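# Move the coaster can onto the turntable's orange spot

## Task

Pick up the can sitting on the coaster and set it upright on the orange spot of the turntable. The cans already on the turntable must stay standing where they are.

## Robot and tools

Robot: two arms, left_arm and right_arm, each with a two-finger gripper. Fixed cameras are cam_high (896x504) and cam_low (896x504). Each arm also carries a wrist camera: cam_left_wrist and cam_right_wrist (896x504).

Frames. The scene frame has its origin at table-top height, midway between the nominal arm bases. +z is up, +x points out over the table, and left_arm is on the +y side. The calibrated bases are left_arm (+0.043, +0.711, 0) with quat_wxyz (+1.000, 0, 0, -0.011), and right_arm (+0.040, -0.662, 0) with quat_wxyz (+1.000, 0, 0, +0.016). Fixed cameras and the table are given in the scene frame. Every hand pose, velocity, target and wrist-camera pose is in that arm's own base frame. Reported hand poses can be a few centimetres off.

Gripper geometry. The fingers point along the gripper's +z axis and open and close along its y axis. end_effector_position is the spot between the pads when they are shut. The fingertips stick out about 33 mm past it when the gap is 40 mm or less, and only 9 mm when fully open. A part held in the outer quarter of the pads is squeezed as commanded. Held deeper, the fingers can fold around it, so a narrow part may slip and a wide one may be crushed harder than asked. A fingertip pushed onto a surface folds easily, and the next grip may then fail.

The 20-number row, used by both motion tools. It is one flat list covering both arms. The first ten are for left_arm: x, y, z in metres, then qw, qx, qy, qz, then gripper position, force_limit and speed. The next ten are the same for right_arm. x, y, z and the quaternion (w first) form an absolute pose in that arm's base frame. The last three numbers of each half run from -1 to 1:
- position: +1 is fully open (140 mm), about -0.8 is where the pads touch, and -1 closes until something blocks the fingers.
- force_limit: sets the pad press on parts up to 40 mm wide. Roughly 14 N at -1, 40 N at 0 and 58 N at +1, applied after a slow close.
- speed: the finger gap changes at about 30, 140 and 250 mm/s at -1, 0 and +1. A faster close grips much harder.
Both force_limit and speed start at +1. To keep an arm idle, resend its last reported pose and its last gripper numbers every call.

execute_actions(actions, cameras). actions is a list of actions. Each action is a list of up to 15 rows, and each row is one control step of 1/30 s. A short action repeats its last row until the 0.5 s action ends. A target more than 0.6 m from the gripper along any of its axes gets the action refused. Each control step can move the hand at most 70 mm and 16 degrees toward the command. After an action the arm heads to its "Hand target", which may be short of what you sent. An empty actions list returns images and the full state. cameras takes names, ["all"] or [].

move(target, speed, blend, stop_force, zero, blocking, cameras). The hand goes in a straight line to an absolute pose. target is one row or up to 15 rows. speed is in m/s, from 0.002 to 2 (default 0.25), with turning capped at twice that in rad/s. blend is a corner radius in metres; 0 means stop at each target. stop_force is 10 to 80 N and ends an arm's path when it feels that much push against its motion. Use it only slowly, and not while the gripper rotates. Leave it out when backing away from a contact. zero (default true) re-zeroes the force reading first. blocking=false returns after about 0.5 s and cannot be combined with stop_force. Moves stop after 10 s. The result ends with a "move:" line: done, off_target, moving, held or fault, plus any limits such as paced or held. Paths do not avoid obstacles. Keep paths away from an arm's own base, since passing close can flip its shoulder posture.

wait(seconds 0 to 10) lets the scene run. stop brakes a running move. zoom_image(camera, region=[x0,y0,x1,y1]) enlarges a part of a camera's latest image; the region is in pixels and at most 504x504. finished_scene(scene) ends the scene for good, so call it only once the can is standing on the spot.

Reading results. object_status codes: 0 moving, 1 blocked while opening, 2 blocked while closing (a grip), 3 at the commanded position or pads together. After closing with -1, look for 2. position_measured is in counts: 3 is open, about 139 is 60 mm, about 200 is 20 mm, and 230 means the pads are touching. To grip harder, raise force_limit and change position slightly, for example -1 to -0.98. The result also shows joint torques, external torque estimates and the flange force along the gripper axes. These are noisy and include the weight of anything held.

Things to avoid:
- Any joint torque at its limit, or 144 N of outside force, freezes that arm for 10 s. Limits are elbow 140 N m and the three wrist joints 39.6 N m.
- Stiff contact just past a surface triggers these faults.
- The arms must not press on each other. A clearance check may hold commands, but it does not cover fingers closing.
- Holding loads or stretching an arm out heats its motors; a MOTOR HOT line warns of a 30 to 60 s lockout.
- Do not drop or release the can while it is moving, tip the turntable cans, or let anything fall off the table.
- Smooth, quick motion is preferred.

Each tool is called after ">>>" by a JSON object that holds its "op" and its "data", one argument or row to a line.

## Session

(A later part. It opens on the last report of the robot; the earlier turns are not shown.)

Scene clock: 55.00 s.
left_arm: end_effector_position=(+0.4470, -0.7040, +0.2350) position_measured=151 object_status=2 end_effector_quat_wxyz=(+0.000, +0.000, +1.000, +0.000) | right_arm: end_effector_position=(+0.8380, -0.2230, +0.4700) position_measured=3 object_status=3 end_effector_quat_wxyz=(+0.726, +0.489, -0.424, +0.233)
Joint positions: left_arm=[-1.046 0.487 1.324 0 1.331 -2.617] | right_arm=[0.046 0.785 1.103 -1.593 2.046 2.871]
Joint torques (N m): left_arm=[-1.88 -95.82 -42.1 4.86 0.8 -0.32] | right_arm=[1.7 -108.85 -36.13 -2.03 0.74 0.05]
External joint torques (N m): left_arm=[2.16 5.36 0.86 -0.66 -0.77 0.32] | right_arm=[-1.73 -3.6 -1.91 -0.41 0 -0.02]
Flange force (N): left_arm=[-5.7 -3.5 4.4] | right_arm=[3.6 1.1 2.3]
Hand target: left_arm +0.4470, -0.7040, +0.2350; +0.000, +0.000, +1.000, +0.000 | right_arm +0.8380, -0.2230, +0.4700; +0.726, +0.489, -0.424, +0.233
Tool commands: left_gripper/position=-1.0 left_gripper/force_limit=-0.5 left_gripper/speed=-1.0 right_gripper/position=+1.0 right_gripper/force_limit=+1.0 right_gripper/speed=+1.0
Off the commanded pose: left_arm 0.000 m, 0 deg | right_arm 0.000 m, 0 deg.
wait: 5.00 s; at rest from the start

>>> {"op": "wait", "data": {
  "seconds": 1.3
}}

>>> {"op": "move", "data": {
  "target": [0.447,-0.704,0.1405,0,0,1,0,-1,-0.5,-1,0.838,-0.223,0.47,0.7253,0.4889,-0.4241,0.2331,1,1,1]
}}

>>> {"op": "execute_actions", "data": {
  "actions": [
    [[0.447,-0.704,0.1405,0,0,1,0,0.3,-0.5,0,0.838,-0.223,0.47,0.7253,0.4889,-0.4241,0.2331,1,1,1]]
  ]
}}

>>> {"op": "move", "data": {
  "target": [0.447,-0.704,0.235,0,0,1,0,0.3,-0.5,0,0.838,-0.223,0.47,0.7253,0.4889,-0.4241,0.2331,1,1,1],
  "cameras": ["cam_high","cam_low","cam_left_wrist"]
}}

>>> {"op": "zoom_image", "data": {
  "camera": "cam_high",
  "region": [290, 120, 500, 300]
}}

Scene clock: 56.90 s.
left_arm: end_effector_position=(+0.4470, -0.7040, +0.2350) position_measured=151 object_status=2 end_effector_quat_wxyz=(+0.000, +0.000, +1.000, +0.000) | right_arm: end_effector_position=(+0.8380, -0.2230, +0.4700) position_measured=3 object_status=3 end_effector_quat_wxyz=(+0.726, +0.489, -0.424, +0.233)
Joint positions: left_arm=[-1.046 0.487 1.324 0 1.331 -2.617] | right_arm=[0.046 0.785 1.103 -1.593 2.046 2.871]
Joint torques (N m): left_arm=[-2.18 -95.68 -42.1 4.79 0.84 -0.25] | right_arm=[1.93 -108.82 -36.09 -1.95 0.76 0.05]
External joint torques (N m): left_arm=[2.3 5.73 1 -0.6 -0.83 0.25] | right_arm=[-1.93 -3.33 -1.77 -0.47 -0.02 -0.03]
Flange force (N): left_arm=[-5.9 -3.6 4.9] | right_arm=[3.5 0.8 2.4]
Hand target: left_arm +0.4470, -0.7040, +0.2350; +0.000, +0.000, +1.000, +0.000 | right_arm +0.8380, -0.2230, +0.4700; +0.726, +0.489, -0.424, +0.233
Tool commands: left_gripper/position=-1.0 left_gripper/force_limit=-0.5 left_gripper/speed=-1.0 right_gripper/position=+1.0 right_gripper/force_limit=+1.0 right_gripper/speed=+1.0
Off the commanded pose: left_arm 0.000 m, 0 deg | right_arm 0.000 m, 0 deg.
wait: 1.30 s; at rest from the start

Scene clock: 57.63 s.
left_arm: end_effector_position=(+0.4470, -0.7040, +0.1404) position_measured=151 object_status=2 end_effector_quat_wxyz=(+0.000, +0.000, +1.000, +0.000) | right_arm: end_effector_position=(+0.8380, -0.2230, +0.4700) position_measured=3 object_status=3 end_effector_quat_wxyz=(+0.726, +0.489, -0.424, +0.233)
Joint positions: left_arm=[-1.046 0.535 1.426 0 1.18 -2.617] | right_arm=[0.046 0.785 1.103 -1.593 2.046 2.871]
Joint torques (N m): left_arm=[-1.79 -98.57 -40.2 4.58 0.83 -0.29] | right_arm=[2.03 -108.87 -35.87 -1.96 0.8 0.06]
External joint torques (N m): left_arm=[1.63 6.21 1.02 -0.59 -0.82 0.29] | right_arm=[-2.01 -3.44 -2.07 -0.46 -0.05 -0.03]
Flange force (N): left_arm=[-5.3 -4.0 6.1] | right_arm=[4.2 0.4 2.2]
Hand target: left_arm +0.4470, -0.7040, +0.1405; +0.000, +0.000, +1.000, +0.000 | right_arm +0.8380, -0.2230, +0.4700; +0.726, +0.489, -0.424, +0.233
Off the commanded pose: left_arm 0.000 m, 0 deg | right_arm 0.000 m, 0 deg.
move: done

Scene clock: 58.33 s.
left_arm: end_effector_position=(+0.4470, -0.7040, +0.1405) position_measured=91 object_status=3 end_effector_quat_wxyz=(+0.000, +0.000, +1.000, +0.000) | right_arm: end_effector_position=(+0.8380, -0.2230, +0.4700) position_measured=3 object_status=3 end_effector_quat_wxyz=(+0.726, +0.489, -0.424, +0.233)
Joint positions: left_arm=[-1.046 0.535 1.426 0 1.18 -2.617] | right_arm=[0.046 0.785 1.103 -1.593 2.046 2.871]
Joint torques (N m): left_arm=[-1.51 -96.91 -39.1 4.61 0.84 -0.28] | right_arm=[1.66 -108.76 -36.12 -1.95 0.76 0.11]
External joint torques (N m): left_arm=[1.44 3.85 -0.25 -0.61 -0.82 0.28] | right_arm=[-1.66 -3.65 -1.9 -0.48 -0.02 -0.09]
Flange force (N): left_arm=[-4.8 -3.7 3.4] | right_arm=[3.8 1.2 2.2]
Hand target: left_arm +0.4470, -0.7040, +0.1405; +0.000, +0.000, +1.000, +0.000 | right_arm +0.8380, -0.2230, +0.4700; +0.726, +0.489, -0.424, +0.233
Off the commanded pose: left_arm 0.000 m, 0 deg | right_arm 0.000 m, 0 deg.
Step readings (end_effector_position of left_arm | right_arm):
0: (+0.4470, -0.7040, +0.1404) | (+0.8380, -0.2230, +0.4700)
1: (+0.4470, -0.7040, +0.1404) | (+0.8380, -0.2230, +0.4700)
2: (+0.4470, -0.7040, +0.1405) | (+0.8380, -0.2230, +0.4700)
4: (+0.4470, -0.7040, +0.1405) | (+0.8380, -0.2230, +0.4700)
8: (+0.4470, -0.7040, +0.1405) | (+0.8380, -0.2230, +0.4700)
15: (+0.4470, -0.7040, +0.1405) | (+0.8380, -0.2230, +0.4700)

Scene clock: 59.10 s.
left_arm: end_effector_position=(+0.4470, -0.7040, +0.2350) position_measured=91 object_status=3 end_effector_quat_wxyz=(+0.000, +0.000, +1.000, +0.000) | right_arm: end_effector_position=(+0.8380, -0.2230, +0.4700) position_measured=3 object_status=3 end_effector_quat_wxyz=(+0.726, +0.489, -0.424, +0.233)
Joint positions: left_arm=[-1.046 0.487 1.324 0 1.331 -2.617] | right_arm=[0.046 0.785 1.103 -1.593 2.046 2.871]
Joint torques (N m): left_arm=[-2.01 -94.36 -41.2 4.8 0.8 -0.3] | right_arm=[1.72 -108.7 -36.11 -1.96 0.77 0.06]
External joint torques (N m): left_arm=[2.13 3.95 -0.05 -0.6 -0.78 0.3] | right_arm=[-1.72 -3.62 -1.83 -0.46 -0.03 -0.04]
Flange force (N): left_arm=[-5.7 -3.5 2.8] | right_arm=[3.5 1.2 2.4]
Hand target: left_arm +0.4470, -0.7040, +0.2350; +0.000, +0.000, +1.000, +0.000 | right_arm +0.8380, -0.2230, +0.4700; +0.726, +0.489, -0.424, +0.233
Off the commanded pose: left_arm 0.000 m, 0 deg | right_arm 0.000 m, 0 deg.
move: done
camera_calibration:
cam_left_wrist: T_world_to_cam=[[-0.0042757, 0.99994, -0.0100759, 0.721565], [0.941366, 0.00742409, 0.337306, -0.491606], [0.33736, -0.00804286, -0.941341, 0.210562], [0, 0, 0, 1]] pos_world=[0.394831, -0.716179, 0.371303]
Images, in order (width x height): cam_high 896x504, cam_low 896x504, cam_left_wrist 896x504.

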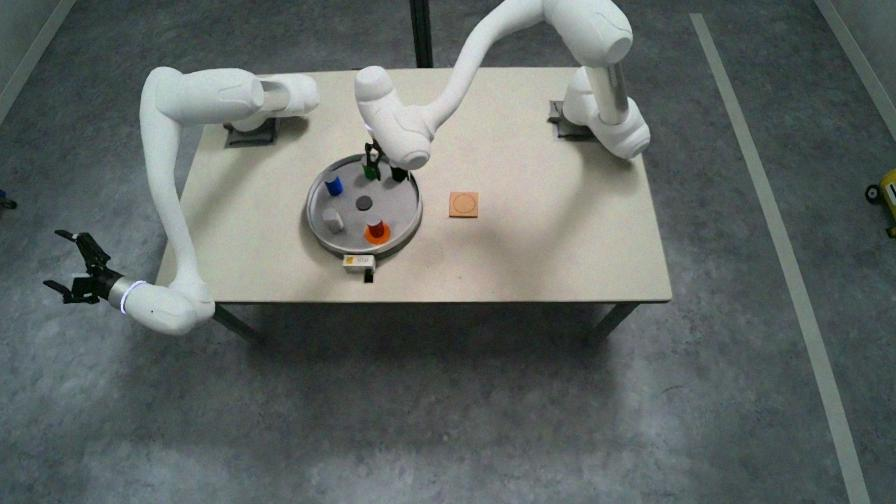

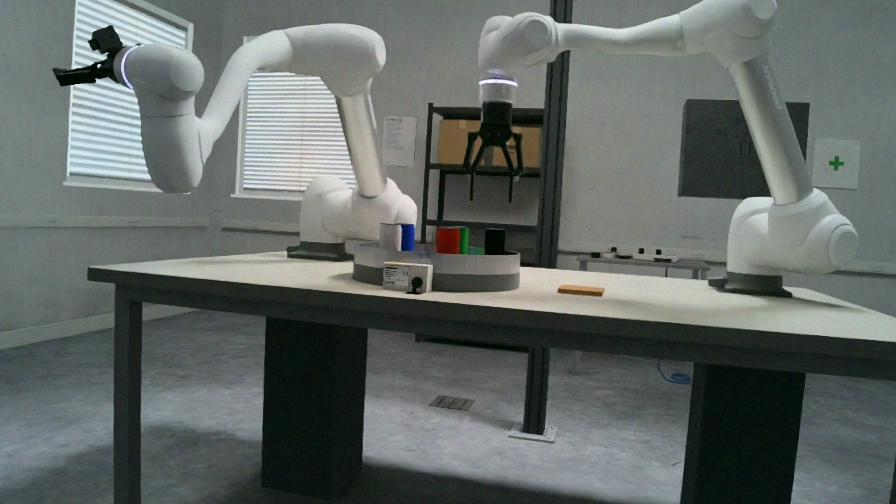

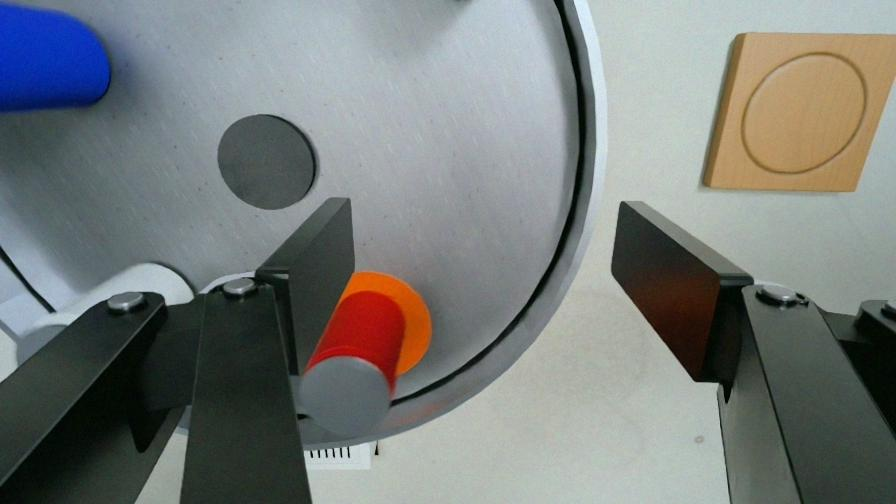

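Scaled by 2.400 from the camera's 896x504 image, which has a finer 1280x720 frame.

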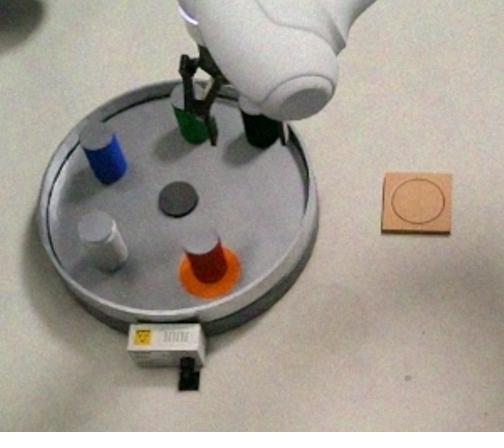

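>>> {"op": "move", "data": {
  "target": [0.377,-0.674,0.235,0,0,1,0,0.3,-0.5,0,0.838,-0.223,0.47,0.7253,0.4889,-0.4241,0.2331,1,1,1]
}}

>>> {"op": "wait", "data": {
  "seconds": 3.2,
  "cameras": ["cam_left_wrist"]
}}

Scene clock: 62.80 s.
left_arm: end_effector_position=(+0.3769, -0.6740, +0.2350) position_measured=91 object_status=3 end_effector_quat_wxyz=(+0.000, +0.000, +1.000, +0.000) | right_arm: end_effector_position=(+0.8380, -0.2230, +0.4700) position_measured=3 object_status=3 end_effector_quat_wxyz=(+0.726, +0.489, -0.424, +0.233)
Joint positions: left_arm=[-1.105 0.39 1.469 0 1.283 -2.676] | right_arm=[0.046 0.785 1.103 -1.593 2.046 2.871]
Joint torques (N m): left_arm=[-1.8 -84.34 -40.73 4.75 0.86 -0.27] | right_arm=[1.81 -108.78 -36.11 -2 0.75 0.05]
External joint torques (N m): left_arm=[1.68 4.43 0.16 -0.62 -0.85 0.27] | right_arm=[-1.82 -3.36 -1.77 -0.42 -0.01 -0.03]
Flange force (N): left_arm=[-5.2 -4.1 3.6] | right_arm=[3.4 0.9 2.3]
Hand target: left_arm +0.3770, -0.6740, +0.2350; +0.000, +0.000, +1.000, +0.000 | right_arm +0.8380, -0.2230, +0.4700; +0.726, +0.489, -0.424, +0.233
Off the commanded pose: left_arm 0.000 m, 0 deg | right_arm 0.000 m, 0 deg.
move: done

Scene clock: 66.00 s.
left_arm: end_effector_position=(+0.3770, -0.6740, +0.2350) position_measured=91 object_status=3 end_effector_quat_wxyz=(+0.000, +0.000, +1.000, +0.000) | right_arm: end_effector_position=(+0.8380, -0.2230, +0.4700) position_measured=3 object_status=3 end_effector_quat_wxyz=(+0.726, +0.489, -0.424, +0.233)
Joint positions: left_arm=[-1.105 0.39 1.469 0 1.283 -2.676] | right_arm=[0.046 0.785 1.103 -1.593 2.046 2.871]
Joint torques (N m): left_arm=[-2.13 -84.4 -40.56 4.74 0.81 -0.29] | right_arm=[1.57 -108.88 -35.94 -1.97 0.77 0.14]
External joint torques (N m): left_arm=[1.89 3.9 -0.16 -0.61 -0.8 0.29] | right_arm=[-1.58 -3.46 -2.04 -0.47 -0.03 -0.11]
Flange force (N): left_arm=[-5.4 -3.9 2.9] | right_arm=[4.2 0.7 1.8]
Hand target: left_arm +0.3770, -0.6740, +0.2350; +0.000, +0.000, +1.000, +0.000 | right_arm +0.8380, -0.2230, +0.4700; +0.726, +0.489, -0.424, +0.233
Tool commands: left_gripper/position=+0.3 left_gripper/force_limit=-0.5 left_gripper/speed=+0.0 right_gripper/position=+1.0 right_gripper/force_limit=+1.0 right_gripper/speed=+1.0
Off the commanded pose: left_arm 0.000 m, 0 deg | right_arm 0.000 m, 0 deg.
wait: 3.20 s; at rest by 0.17 s
camera_calibration:
cam_left_wrist: T_world_to_cam=[[-0.00433464, 0.999939, -0.0102044, 0.691333], [0.941397, 0.00752215, 0.337216, -0.425843], [0.337272, -0.00814465, -0.941372, 0.234389], [0, 0, 0, 1]] pos_world=[0.324831, -0.686178, 0.371303]
Images, in order (width x height): cam_left_wrist 896x504.

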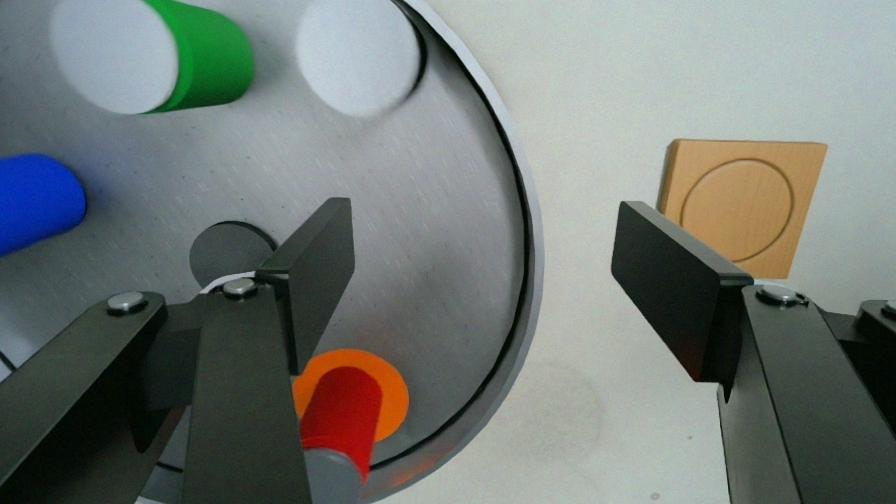

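>>> {"op": "move", "data": {
  "target": [0.387,-0.6735,0.235,0,0,1,0,0.3,-0.5,0,0.838,-0.223,0.47,0.7253,0.4889,-0.4241,0.2331,1,1,1]
}}

>>> {"op": "wait", "data": {
  "seconds": 1.0
}}

Scene clock: 68.40 s.
left_arm: end_effector_position=(+0.3870, -0.6735, +0.2350) position_measured=91 object_status=3 end_effector_quat_wxyz=(+0.000, +0.000, +1.000, +0.000) | right_arm: end_effector_position=(+0.8380, -0.2230, +0.4700) position_measured=3 object_status=3 end_effector_quat_wxyz=(+0.726, +0.489, -0.424, +0.233)
Joint positions: left_arm=[-1.094 0.397 1.459 0 1.286 -2.664] | right_arm=[0.046 0.785 1.103 -1.593 2.046 2.871]
Joint torques (N m): left_arm=[-1.81 -84.91 -40.58 4.7 0.82 -0.3] | right_arm=[1.89 -108.8 -35.98 -1.96 0.78 0.07]
External joint torques (N m): left_arm=[1.88 3.71 -0.19 -0.56 -0.81 0.3] | right_arm=[-1.92 -3.63 -2.04 -0.48 -0.04 -0.05]
Flange force (N): left_arm=[-5.3 -3.6 2.8] | right_arm=[4.1 0.8 2.3]
Hand target: left_arm +0.3870, -0.6735, +0.2350; +0.000, +0.000, +1.000, +0.000 | right_arm +0.8380, -0.2230, +0.4700; +0.726, +0.489, -0.424, +0.233
Off the commanded pose: left_arm 0.000 m, 0 deg | right_arm 0.000 m, 0 deg.
move: done

Scene clock: 69.40 s.
left_arm: end_effector_position=(+0.3870, -0.6735, +0.2350) position_measured=91 object_status=3 end_effector_quat_wxyz=(+0.000, +0.000, +1.000, +0.000) | right_arm: end_effector_position=(+0.8380, -0.2230, +0.4700) position_measured=3 object_status=3 end_effector_quat_wxyz=(+0.726, +0.489, -0.424, +0.233)
Joint positions: left_arm=[-1.094 0.397 1.459 0 1.286 -2.664] | right_arm=[0.046 0.785 1.103 -1.593 2.046 2.871]
Joint torques (N m): left_arm=[-1.84 -85.16 -40.68 4.8 0.83 -0.28] | right_arm=[2 -108.49 -35.94 -1.99 0.79 0.07]
External joint torques (N m): left_arm=[1.8 3.96 -0.01 -0.67 -0.81 0.28] | right_arm=[-2.04 -3.95 -2.09 -0.45 -0.05 -0.04]
Flange force (N): left_arm=[-5.2 -3.6 3.1] | right_arm=[4.0 1.1 2.7]
Hand target: left_arm +0.3870, -0.6735, +0.2350; +0.000, +0.000, +1.000, +0.000 | right_arm +0.8380, -0.2230, +0.4700; +0.726, +0.489, -0.424, +0.233
Tool commands: left_gripper/position=+0.3 left_gripper/force_limit=-0.5 left_gripper/speed=+0.0 right_gripper/position=+1.0 right_gripper/force_limit=+1.0 right_gripper/speed=+1.0
Off the commanded pose: left_arm 0.000 m, 0 deg | right_arm 0.000 m, 0 deg.
wait: 1.00 s; at rest by 0.17 s

>>> {"op": "wait", "data": {
  "seconds": 2.15
}}

>>> {"op": "move", "data": {
  "target": [0.387,-0.6735,0.138,0,0,1,0,0.3,-0.5,0,0.838,-0.223,0.47,0.7253,0.4889,-0.4241,0.2331,1,1,1]
}}

>>> {"op": "wait", "data": {
  "seconds": 0.33
}}

>>> {"op": "move", "data": {
  "target": [
    [0.452,-0.670,0.138,0,0,1,0,-1,-0.5,-0.5,0.838,-0.223,0.47,0.7253,0.4889,-0.4241,0.2331,1,1,1],
    [0.492,-0.679,0.138,0,0,1,0,-1,-0.5,-0.5,0.838,-0.223,0.47,0.7253,0.4889,-0.4241,0.2331,1,1,1],
    [0.522,-0.696,0.138,0,0,1,0,-1,-0.5,-0.5,0.838,-0.223,0.47,0.7253,0.4889,-0.4241,0.2331,1,1,1],
    [0.540,-0.706,0.25,0,0,1,0,-1,-0.5,-0.5,0.838,-0.223,0.47,0.7253,0.4889,-0.4241,0.2331,1,1,1]
  ],
  "speed": [0.152,0.152,0.152,0.35],
  "blend": [0.02,0.015,0.015,0],
  "cameras": ["cam_high","cam_low","cam_left_wrist"]
}}

>>> {"op": "zoom_image", "data": {
  "camera": "cam_high",
  "region": [290, 120, 500, 300]
}}

Scene clock: 72.37 s.
left_arm: end_effector_position=(+0.3870, -0.6735, +0.2350) position_measured=91 object_status=3 end_effector_quat_wxyz=(+0.000, +0.000, +1.000, +0.000) | right_arm: end_effector_position=(+0.8380, -0.2230, +0.4700) position_measured=3 object_status=3 end_effector_quat_wxyz=(+0.726, +0.489, -0.424, +0.233)
Joint positions: left_arm=[-1.094 0.397 1.459 0 1.286 -2.664] | right_arm=[0.046 0.785 1.103 -1.593 2.046 2.871]
Joint torques (N m): left_arm=[-1.99 -84.88 -40.64 4.79 0.86 -0.29] | right_arm=[2.02 -108.93 -36.05 -1.98 0.76 0.1]
External joint torques (N m): left_arm=[1.8 4.07 0.04 -0.67 -0.84 0.29] | right_arm=[-2.02 -3.4 -1.93 -0.45 -0.02 -0.08]
Flange force (N): left_arm=[-5.2 -3.7 3.3] | right_arm=[4.0 0.6 2.3]
Hand target: left_arm +0.3870, -0.6735, +0.2350; +0.000, +0.000, +1.000, +0.000 | right_arm +0.8380, -0.2230, +0.4700; +0.726, +0.489, -0.424, +0.233
Tool commands: left_gripper/position=+0.3 left_gripper/force_limit=-0.5 left_gripper/speed=+0.0 right_gripper/position=+1.0 right_gripper/force_limit=+1.0 right_gripper/speed=+1.0
Off the commanded pose: left_arm 0.000 m, 0 deg | right_arm 0.000 m, 0 deg.
wait: 2.17 s; at rest from the start

Scene clock: 73.13 s.
left_arm: end_effector_position=(+0.3870, -0.6735, +0.1379) position_measured=91 object_status=3 end_effector_quat_wxyz=(+0.000, +0.000, +1.000, +0.000) | right_arm: end_effector_position=(+0.8380, -0.2230, +0.4700) position_measured=3 object_status=3 end_effector_quat_wxyz=(+0.726, +0.489, -0.424, +0.233)
Joint positions: left_arm=[-1.094 0.452 1.562 0 1.128 -2.664] | right_arm=[0.046 0.785 1.103 -1.593 2.046 2.871]
Joint torques (N m): left_arm=[-2.02 -87.93 -38.15 4.52 0.83 -0.29] | right_arm=[1.98 -108.91 -36.16 -2 0.75 0.09]
External joint torques (N m): left_arm=[1.85 4.07 -0.14 -0.63 -0.82 0.29] | right_arm=[-1.99 -3.26 -1.75 -0.43 -0.01 -0.06]
Flange force (N): left_arm=[-5.3 -3.6 4.0] | right_arm=[3.5 0.7 2.4]
Hand target: left_arm +0.3870, -0.6735, +0.1380; +0.000, +0.000, +1.000, +0.000 | right_arm +0.8380, -0.2230, +0.4700; +0.726, +0.489, -0.424, +0.233
Off the commanded pose: left_arm 0.000 m, 0 deg | right_arm 0.000 m, 0 deg.
move: done

Scene clock: 73.47 s.
left_arm: end_effector_position=(+0.3870, -0.6735, +0.1380) position_measured=91 object_status=3 end_effector_quat_wxyz=(+0.000, +0.000, +1.000, +0.000) | right_arm: end_effector_position=(+0.8380, -0.2230, +0.4700) position_measured=3 object_status=3 end_effector_quat_wxyz=(+0.726, +0.489, -0.424, +0.233)
Joint positions: left_arm=[-1.094 0.452 1.562 0 1.128 -2.664] | right_arm=[0.046 0.785 1.103 -1.593 2.046 2.871]
Joint torques (N m): left_arm=[-2.03 -87.93 -38.09 4.49 0.82 -0.3] | right_arm=[1.81 -108.72 -36.14 -1.99 0.76 0.06]
External joint torques (N m): left_arm=[1.77 3.91 -0.26 -0.6 -0.81 0.3] | right_arm=[-1.8 -3.7 -1.88 -0.44 -0.01 -0.03]
Flange force (N): left_arm=[-5.2 -3.7 3.8] | right_arm=[3.6 1.3 2.5]
Hand target: left_arm +0.3870, -0.6735, +0.1380; +0.000, +0.000, +1.000, +0.000 | right_arm +0.8380, -0.2230, +0.4700; +0.726, +0.489, -0.424, +0.233
Tool commands: left_gripper/position=+0.3 left_gripper/force_limit=-0.5 left_gripper/speed=+0.0 right_gripper/position=+1.0 right_gripper/force_limit=+1.0 right_gripper/speed=+1.0
Off the commanded pose: left_arm 0.000 m, 0 deg | right_arm 0.000 m, 0 deg.
wait: 0.33 s; at rest by 0.17 s

Scene clock: 75.13 s.
left_arm: end_effector_position=(+0.5400, -0.7060, +0.2499) position_measured=153 object_status=2 end_effector_quat_wxyz=(+0.000, +0.000, +1.000, +0.000) | right_arm: end_effector_position=(+0.8380, -0.2230, +0.4700) position_measured=3 object_status=3 end_effector_quat_wxyz=(+0.726, +0.489, -0.424, +0.233)
Joint positions: left_arm=[-0.957 0.574 1.16 0 1.408 -2.527] | right_arm=[0.046 0.785 1.103 -1.593 2.046 2.871]
Joint torques (N m): left_arm=[-1.88 -104.49 -43.19 4.91 0.8 -0.28] | right_arm=[1.84 -108.55 -36.04 -1.96 0.73 0.07]
External joint torques (N m): left_arm=[1.76 5.43 1.25 -0.64 -0.78 0.28] | right_arm=[-1.82 -3.74 -1.88 -0.47 0.01 -0.05]
Flange force (N): left_arm=[-5.0 -2.7 4.5] | right_arm=[3.6 1.3 2.5]
Hand target: left_arm +0.5400, -0.7060, +0.2500; +0.000, +0.000, +1.000, +0.000 | right_arm +0.8380, -0.2230, +0.4700; +0.726, +0.489, -0.424, +0.233
Off the commanded pose: left_arm 0.000 m, 0 deg | right_arm 0.000 m, 0 deg.
move: done
camera_calibration:
cam_left_wrist: T_world_to_cam=[[-0.00427692, 0.99994, -0.0100763, 0.724114], [0.941366, 0.0074254, 0.337306, -0.584163], [0.33736, -0.00804288, -0.941341, 0.193198], [0, 0, 0, 1]] pos_world=[0.487831, -0.718179, 0.386203]
Images, in order (width x height): cam_high 896x504, cam_low 896x504, cam_left_wrist 896x504.

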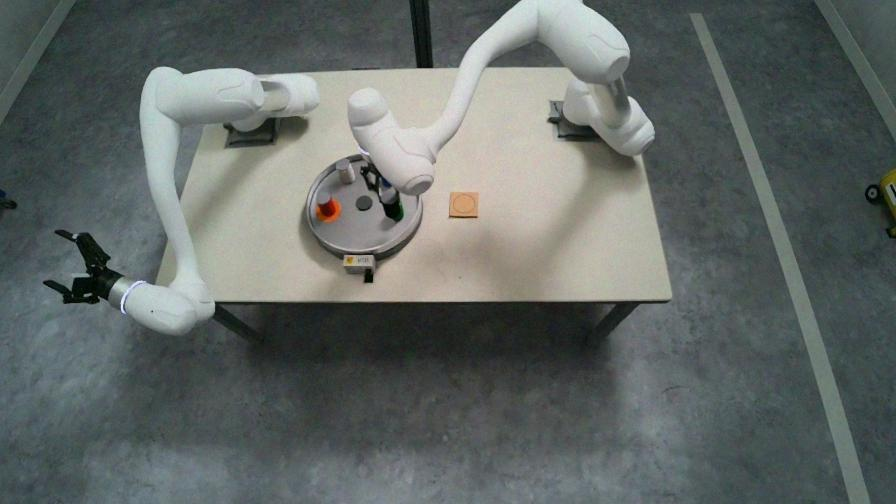

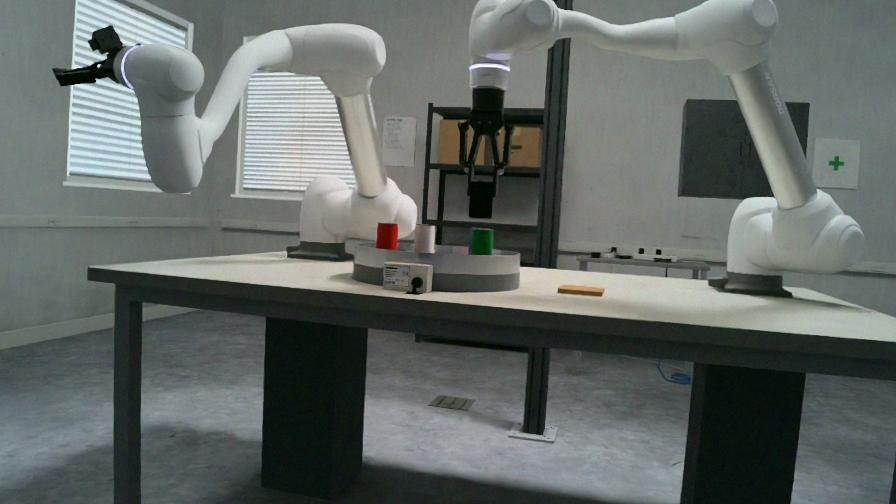

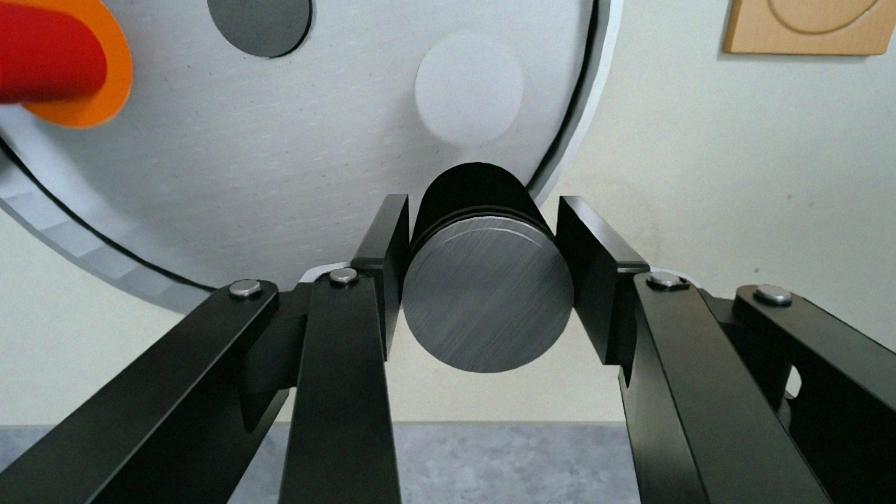

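Scaled by 2.400 from the camera's 896x504 image, which has a finer 1280x720 frame.

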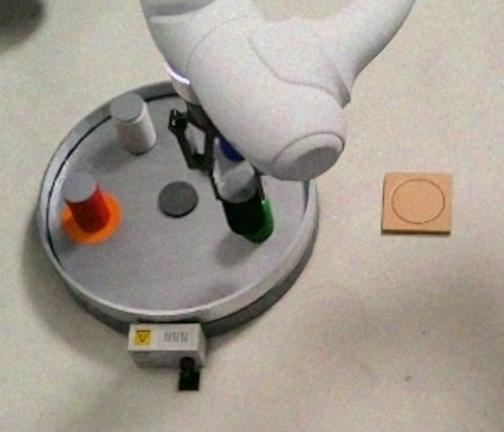

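>>> {"op": "move", "data": {
  "target": [0.443,-0.704,0.235,0,0,1,0,-1,-0.5,-0.5,0.838,-0.223,0.47,0.7253,0.4889,-0.4241,0.2331,1,1,1]
}}

>>> {"op": "wait", "data": {
  "seconds": 6
}}

Scene clock: 77.13 s.
left_arm: end_effector_position=(+0.4429, -0.7041, +0.2350) position_measured=153 object_status=2 end_effector_quat_wxyz=(+0.000, +0.000, +1.000, +0.000) | right_arm: end_effector_position=(+0.8380, -0.2230, +0.4700) position_measured=3 object_status=3 end_effector_quat_wxyz=(+0.726, +0.489, -0.424, +0.233)
Joint positions: left_arm=[-1.051 0.484 1.329 0 1.329 -2.621] | right_arm=[0.046 0.785 1.103 -1.593 2.046 2.871]
Joint torques (N m): left_arm=[-2.18 -95.67 -42.07 4.97 0.87 -0.27] | right_arm=[1.88 -108.69 -35.93 -1.99 0.75 0.09]
External joint torques (N m): left_arm=[2.25 5.69 0.87 -0.77 -0.85 0.27] | right_arm=[-1.87 -3.59 -2.02 -0.43 -0.01 -0.07]
Flange force (N): left_arm=[-6.0 -3.8 4.7] | right_arm=[4.0 0.8 2.2]
Hand target: left_arm +0.4430, -0.7040, +0.2350; +0.000, +0.000, +1.000, +0.000 | right_arm +0.8380, -0.2230, +0.4700; +0.726, +0.489, -0.424, +0.233
Off the commanded pose: left_arm 0.000 m, 0 deg | right_arm 0.000 m, 0 deg.
move: done

Scene clock: 83.13 s.
left_arm: end_effector_position=(+0.4430, -0.7040, +0.2350) position_measured=153 object_status=2 end_effector_quat_wxyz=(+0.000, +0.000, +1.000, +0.000) | right_arm: end_effector_position=(+0.8380, -0.2230, +0.4700) position_measured=3 object_status=3 end_effector_quat_wxyz=(+0.726, +0.489, -0.424, +0.233)
Joint positions: left_arm=[-1.051 0.484 1.329 0 1.329 -2.621] | right_arm=[0.046 0.785 1.103 -1.593 2.046 2.871]
Joint torques (N m): left_arm=[-2.02 -95.51 -41.99 4.82 0.77 -0.24] | right_arm=[1.82 -108.73 -36.02 -1.93 0.77 0.1]
External joint torques (N m): left_arm=[2.07 4.9 0.55 -0.6 -0.75 0.24] | right_arm=[-1.82 -3.7 -2 -0.5 -0.03 -0.07]
Flange force (N): left_arm=[-5.6 -3.6 3.9] | right_arm=[4.0 1.0 2.3]
Hand target: left_arm +0.4430, -0.7040, +0.2350; +0.000, +0.000, +1.000, +0.000 | right_arm +0.8380, -0.2230, +0.4700; +0.726, +0.489, -0.424, +0.233
Tool commands: left_gripper/position=-1.0 left_gripper/force_limit=-0.5 left_gripper/speed=-0.5 right_gripper/position=+1.0 right_gripper/force_limit=+1.0 right_gripper/speed=+1.0
Off the commanded pose: left_arm 0.000 m, 0 deg | right_arm 0.000 m, 0 deg.
wait: 6.00 s; at rest by 0.17 s

>>> {"op": "wait", "data": {
  "seconds": 2.65
}}

>>> {"op": "move", "data": {
  "target": [0.443,-0.704,0.140,0,0,1,0,-1,-0.5,-0.5,0.838,-0.223,0.47,0.7253,0.4889,-0.4241,0.2331,1,1,1]
}}

>>> {"op": "execute_actions", "data": {
  "actions": [
    [[0.443,-0.704,0.140,0,0,1,0,0.3,-0.5,0,0.838,-0.223,0.47,0.7253,0.4889,-0.4241,0.2331,1,1,1]]
  ]
}}

>>> {"op": "move", "data": {
  "target": [0.443,-0.704,0.26,0,0,1,0,0.3,-0.5,0,0.838,-0.223,0.47,0.7253,0.4889,-0.4241,0.2331,1,1,1],
  "cameras": ["cam_high","cam_low","cam_left_wrist"]
}}

>>> {"op": "zoom_image", "data": {
  "camera": "cam_high",
  "region": [290, 120, 500, 300]
}}

>>> {"op": "wait", "data": {
  "seconds": 2,
  "cameras": ["cam_high"]
}}

>>> {"op": "zoom_image", "data": {
  "camera": "cam_high",
  "region": [290, 120, 500, 300]
}}

Scene clock: 86.53 s.
left_arm: end_effector_position=(+0.4430, -0.7040, +0.2350) position_measured=153 object_status=2 end_effector_quat_wxyz=(+0.000, +0.000, +1.000, +0.000) | right_arm: end_effector_position=(+0.8380, -0.2230, +0.4700) position_measured=3 object_status=3 end_effector_quat_wxyz=(+0.726, +0.489, -0.424, +0.233)
Joint positions: left_arm=[-1.051 0.484 1.329 0 1.329 -2.621] | right_arm=[0.046 0.785 1.103 -1.593 2.046 2.871]
Joint torques (N m): left_arm=[-2.14 -95.64 -42.16 4.8 0.8 -0.29] | right_arm=[2.1 -108.69 -36.09 -2 0.79 0.04]
External joint torques (N m): left_arm=[2.1 5.35 0.79 -0.59 -0.79 0.29] | right_arm=[-2.12 -3.66 -1.94 -0.44 -0.05 -0.02]
Flange force (N): left_arm=[-5.7 -3.7 4.4] | right_arm=[3.7 0.9 2.7]
Hand target: left_arm +0.4430, -0.7040, +0.2350; +0.000, +0.000, +1.000, +0.000 | right_arm +0.8380, -0.2230, +0.4700; +0.726, +0.489, -0.424, +0.233
Tool commands: left_gripper/position=-1.0 left_gripper/force_limit=-0.5 left_gripper/speed=-0.5 right_gripper/position=+1.0 right_gripper/force_limit=+1.0 right_gripper/speed=+1.0
Off the commanded pose: left_arm 0.000 m, 0 deg | right_arm 0.000 m, 0 deg.
wait: 2.67 s; at rest from the start

Scene clock: 87.27 s.
left_arm: end_effector_position=(+0.4430, -0.7040, +0.1400) position_measured=153 object_status=2 end_effector_quat_wxyz=(+0.000, +0.000, +1.000, +0.000) | right_arm: end_effector_position=(+0.8380, -0.2230, +0.4700) position_measured=3 object_status=3 end_effector_quat_wxyz=(+0.726, +0.489, -0.424, +0.233)
Joint positions: left_arm=[-1.051 0.532 1.432 0 1.178 -2.621] | right_arm=[0.046 0.785 1.103 -1.593 2.046 2.871]
Joint torques (N m): left_arm=[-1.96 -98.12 -39.86 4.61 0.87 -0.29] | right_arm=[1.76 -109.03 -36.09 -1.98 0.76 0.11]
External joint torques (N m): left_arm=[1.76 5.86 0.68 -0.63 -0.86 0.29] | right_arm=[-1.78 -3.26 -1.86 -0.45 -0.02 -0.08]
Flange force (N): left_arm=[-5.5 -4.2 5.6] | right_arm=[3.8 0.6 2.1]
Hand target: left_arm +0.4430, -0.7040, +0.1400; +0.000, +0.000, +1.000, +0.000 | right_arm +0.8380, -0.2230, +0.4700; +0.726, +0.489, -0.424, +0.233
Off the commanded pose: left_arm 0.000 m, 0 deg | right_arm 0.000 m, 0 deg.
move: done

Scene clock: 87.97 s.
left_arm: end_effector_position=(+0.4430, -0.7040, +0.1400) position_measured=91 object_status=3 end_effector_quat_wxyz=(+0.000, +0.000, +1.000, +0.000) | right_arm: end_effector_position=(+0.8380, -0.2230, +0.4700) position_measured=3 object_status=3 end_effector_quat_wxyz=(+0.726, +0.489, -0.424, +0.233)
Joint positions: left_arm=[-1.051 0.532 1.432 0 1.178 -2.621] | right_arm=[0.046 0.785 1.103 -1.593 2.046 2.871]
Joint torques (N m): left_arm=[-1.89 -96.59 -39.1 4.59 0.83 -0.27] | right_arm=[1.45 -108.7 -36.08 -1.99 0.73 0.11]
External joint torques (N m): left_arm=[2.23 3.97 -0.11 -0.59 -0.81 0.27] | right_arm=[-1.45 -3.55 -1.83 -0.43 0.01 -0.08]
Flange force (N): left_arm=[-5.5 -3.2 3.6] | right_arm=[3.6 1.3 2.0]
Hand target: left_arm +0.4430, -0.7040, +0.1400; +0.000, +0.000, +1.000, +0.000 | right_arm +0.8380, -0.2230, +0.4700; +0.726, +0.489, -0.424, +0.233
Off the commanded pose: left_arm 0.000 m, 0 deg | right_arm 0.000 m, 0 deg.
Step readings (end_effector_position of left_arm | right_arm):
0: (+0.4430, -0.7040, +0.1400) | (+0.8380, -0.2230, +0.4700)
1: (+0.4430, -0.7040, +0.1400) | (+0.8380, -0.2230, +0.4700)
2: (+0.4430, -0.7040, +0.1400) | (+0.8380, -0.2230, +0.4700)
4: (+0.4430, -0.7040, +0.1400) | (+0.8380, -0.2230, +0.4700)
8: (+0.4430, -0.7040, +0.1400) | (+0.8380, -0.2230, +0.4700)
15: (+0.4430, -0.7040, +0.1400) | (+0.8380, -0.2230, +0.4700)

Scene clock: 88.83 s.
left_arm: end_effector_position=(+0.4430, -0.7040, +0.2600) position_measured=91 object_status=3 end_effector_quat_wxyz=(+0.000, +0.000, +1.000, +0.000) | right_arm: end_effector_position=(+0.8380, -0.2230, +0.4700) position_measured=3 object_status=3 end_effector_quat_wxyz=(+0.726, +0.489, -0.424, +0.233)
Joint positions: left_arm=[-1.051 0.475 1.297 0 1.37 -2.621] | right_arm=[0.046 0.785 1.103 -1.593 2.046 2.871]
Joint torques (N m): left_arm=[-2.14 -93.76 -42.05 4.86 0.86 -0.27] | right_arm=[1.7 -108.72 -36.04 -1.94 0.74 0.06]
External joint torques (N m): left_arm=[2.26 3.92 0.38 -0.62 -0.84 0.27] | right_arm=[-1.69 -3.61 -1.93 -0.49 0 -0.03]
Flange force (N): left_arm=[-5.2 -2.5 3.2] | right_arm=[3.8 1.1 2.2]
Hand target: left_arm +0.4430, -0.7040, +0.2600; +0.000, +0.000, +1.000, +0.000 | right_arm +0.8380, -0.2230, +0.4700; +0.726, +0.489, -0.424, +0.233
Off the commanded pose: left_arm 0.000 m, 0 deg | right_arm 0.000 m, 0 deg.
move: done
camera_calibration:
cam_left_wrist: T_world_to_cam=[[-0.004335, 0.999939, -0.0102033, 0.721872], [0.941409, 0.00752184, 0.337183, -0.496172], [0.337239, -0.00814377, -0.941384, 0.235437], [0, 0, 0, 1]] pos_world=[0.390831, -0.716178, 0.396303]
Images, in order (width x height): cam_high 896x504, cam_low 896x504, cam_left_wrist 896x504.

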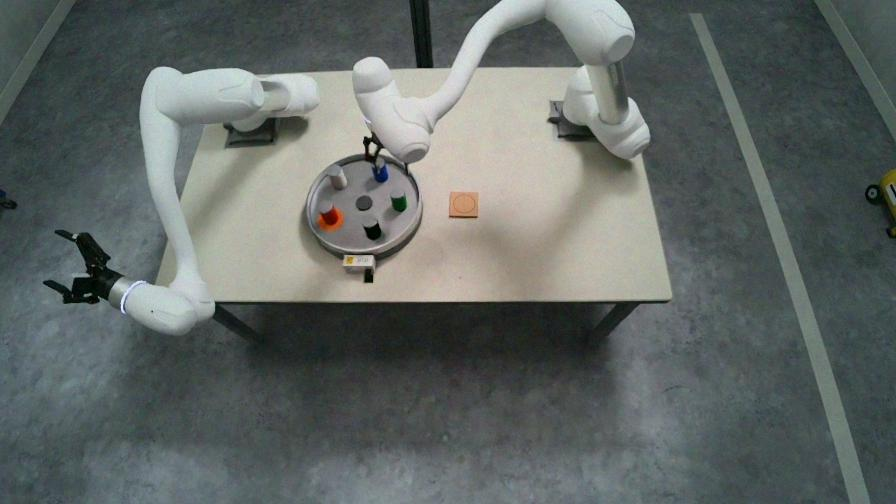

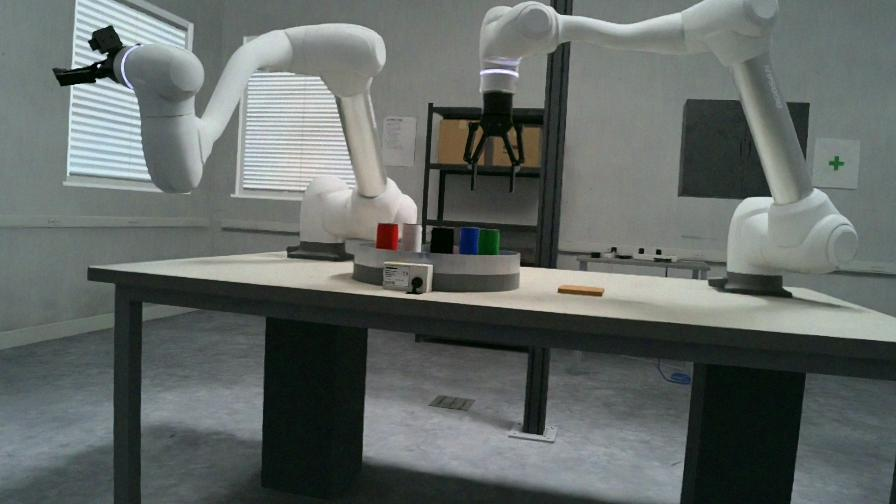

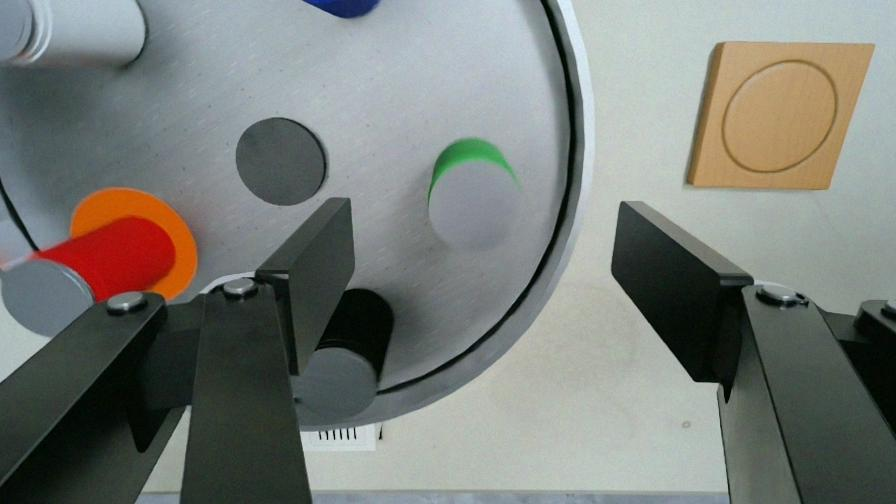

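Scaled by 2.400 from the camera's 896x504 image, which has a finer 1280x720 frame.

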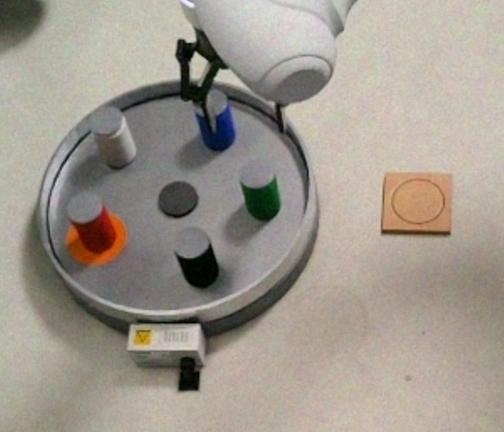

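Scene clock: 90.83 s.
left_arm: end_effector_position=(+0.4430, -0.7040, +0.2600) position_measured=91 object_status=3 end_effector_quat_wxyz=(+0.000, +0.000, +1.000, +0.000) | right_arm: end_effector_position=(+0.8380, -0.2230, +0.4700) position_measured=3 object_status=3 end_effector_quat_wxyz=(+0.726, +0.489, -0.424, +0.233)
Joint positions: left_arm=[-1.051 0.475 1.297 0 1.37 -2.621] | right_arm=[0.046 0.785 1.103 -1.593 2.046 2.871]
Joint torques (N m): left_arm=[-1.76 -93.46 -41.53 4.81 0.86 -0.28] | right_arm=[1.69 -108.7 -35.9 -1.96 0.77 0.05]
External joint torques (N m): left_arm=[1.63 4.36 0.1 -0.6 -0.84 0.28] | right_arm=[-1.69 -3.6 -2.06 -0.47 -0.03 -0.02]
Flange force (N): left_arm=[-5.3 -4.1 3.0] | right_arm=[4.1 0.8 2.1]
Hand target: left_arm +0.4430, -0.7040, +0.2600; +0.000, +0.000, +1.000, +0.000 | right_arm +0.8380, -0.2230, +0.4700; +0.726, +0.489, -0.424, +0.233
Tool commands: left_gripper/position=+0.3 left_gripper/force_limit=-0.5 left_gripper/speed=+0.0 right_gripper/position=+1.0 right_gripper/force_limit=+1.0 right_gripper/speed=+1.0
Off the commanded pose: left_arm 0.000 m, 0 deg | right_arm 0.000 m, 0 deg.
wait: 2.00 s; at rest by 0.17 s
Images, in order (width x height): cam_high 896x504.

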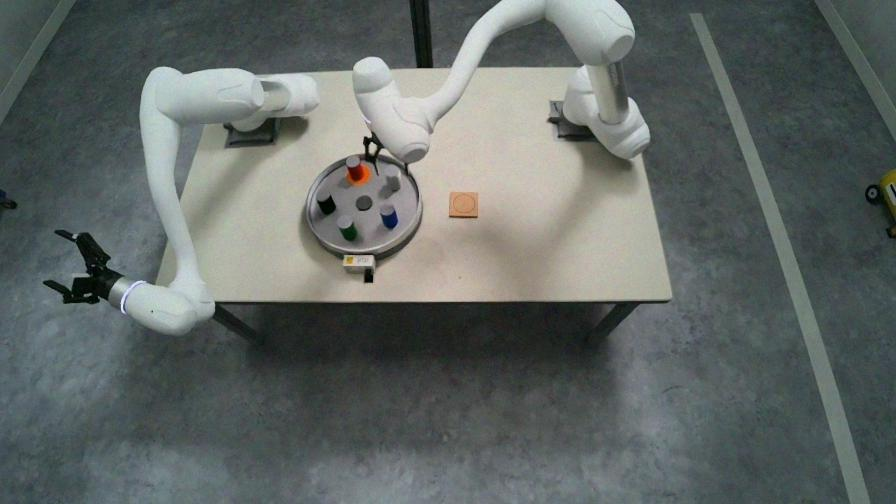

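Scaled by 2.400 from the camera's 896x504 image, which has a finer 1280x720 frame.

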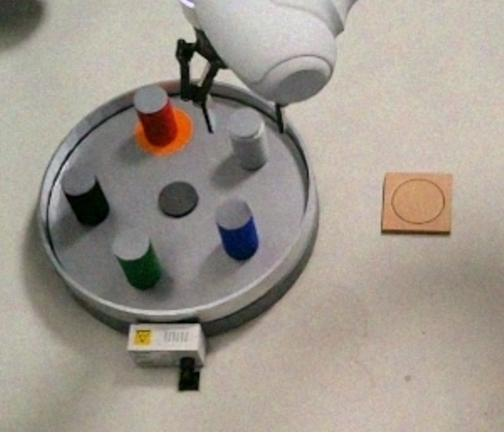

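>>> {"op": "finished_scene", "data": {
  "scene": 1
}}

The scene is finished: the task was done.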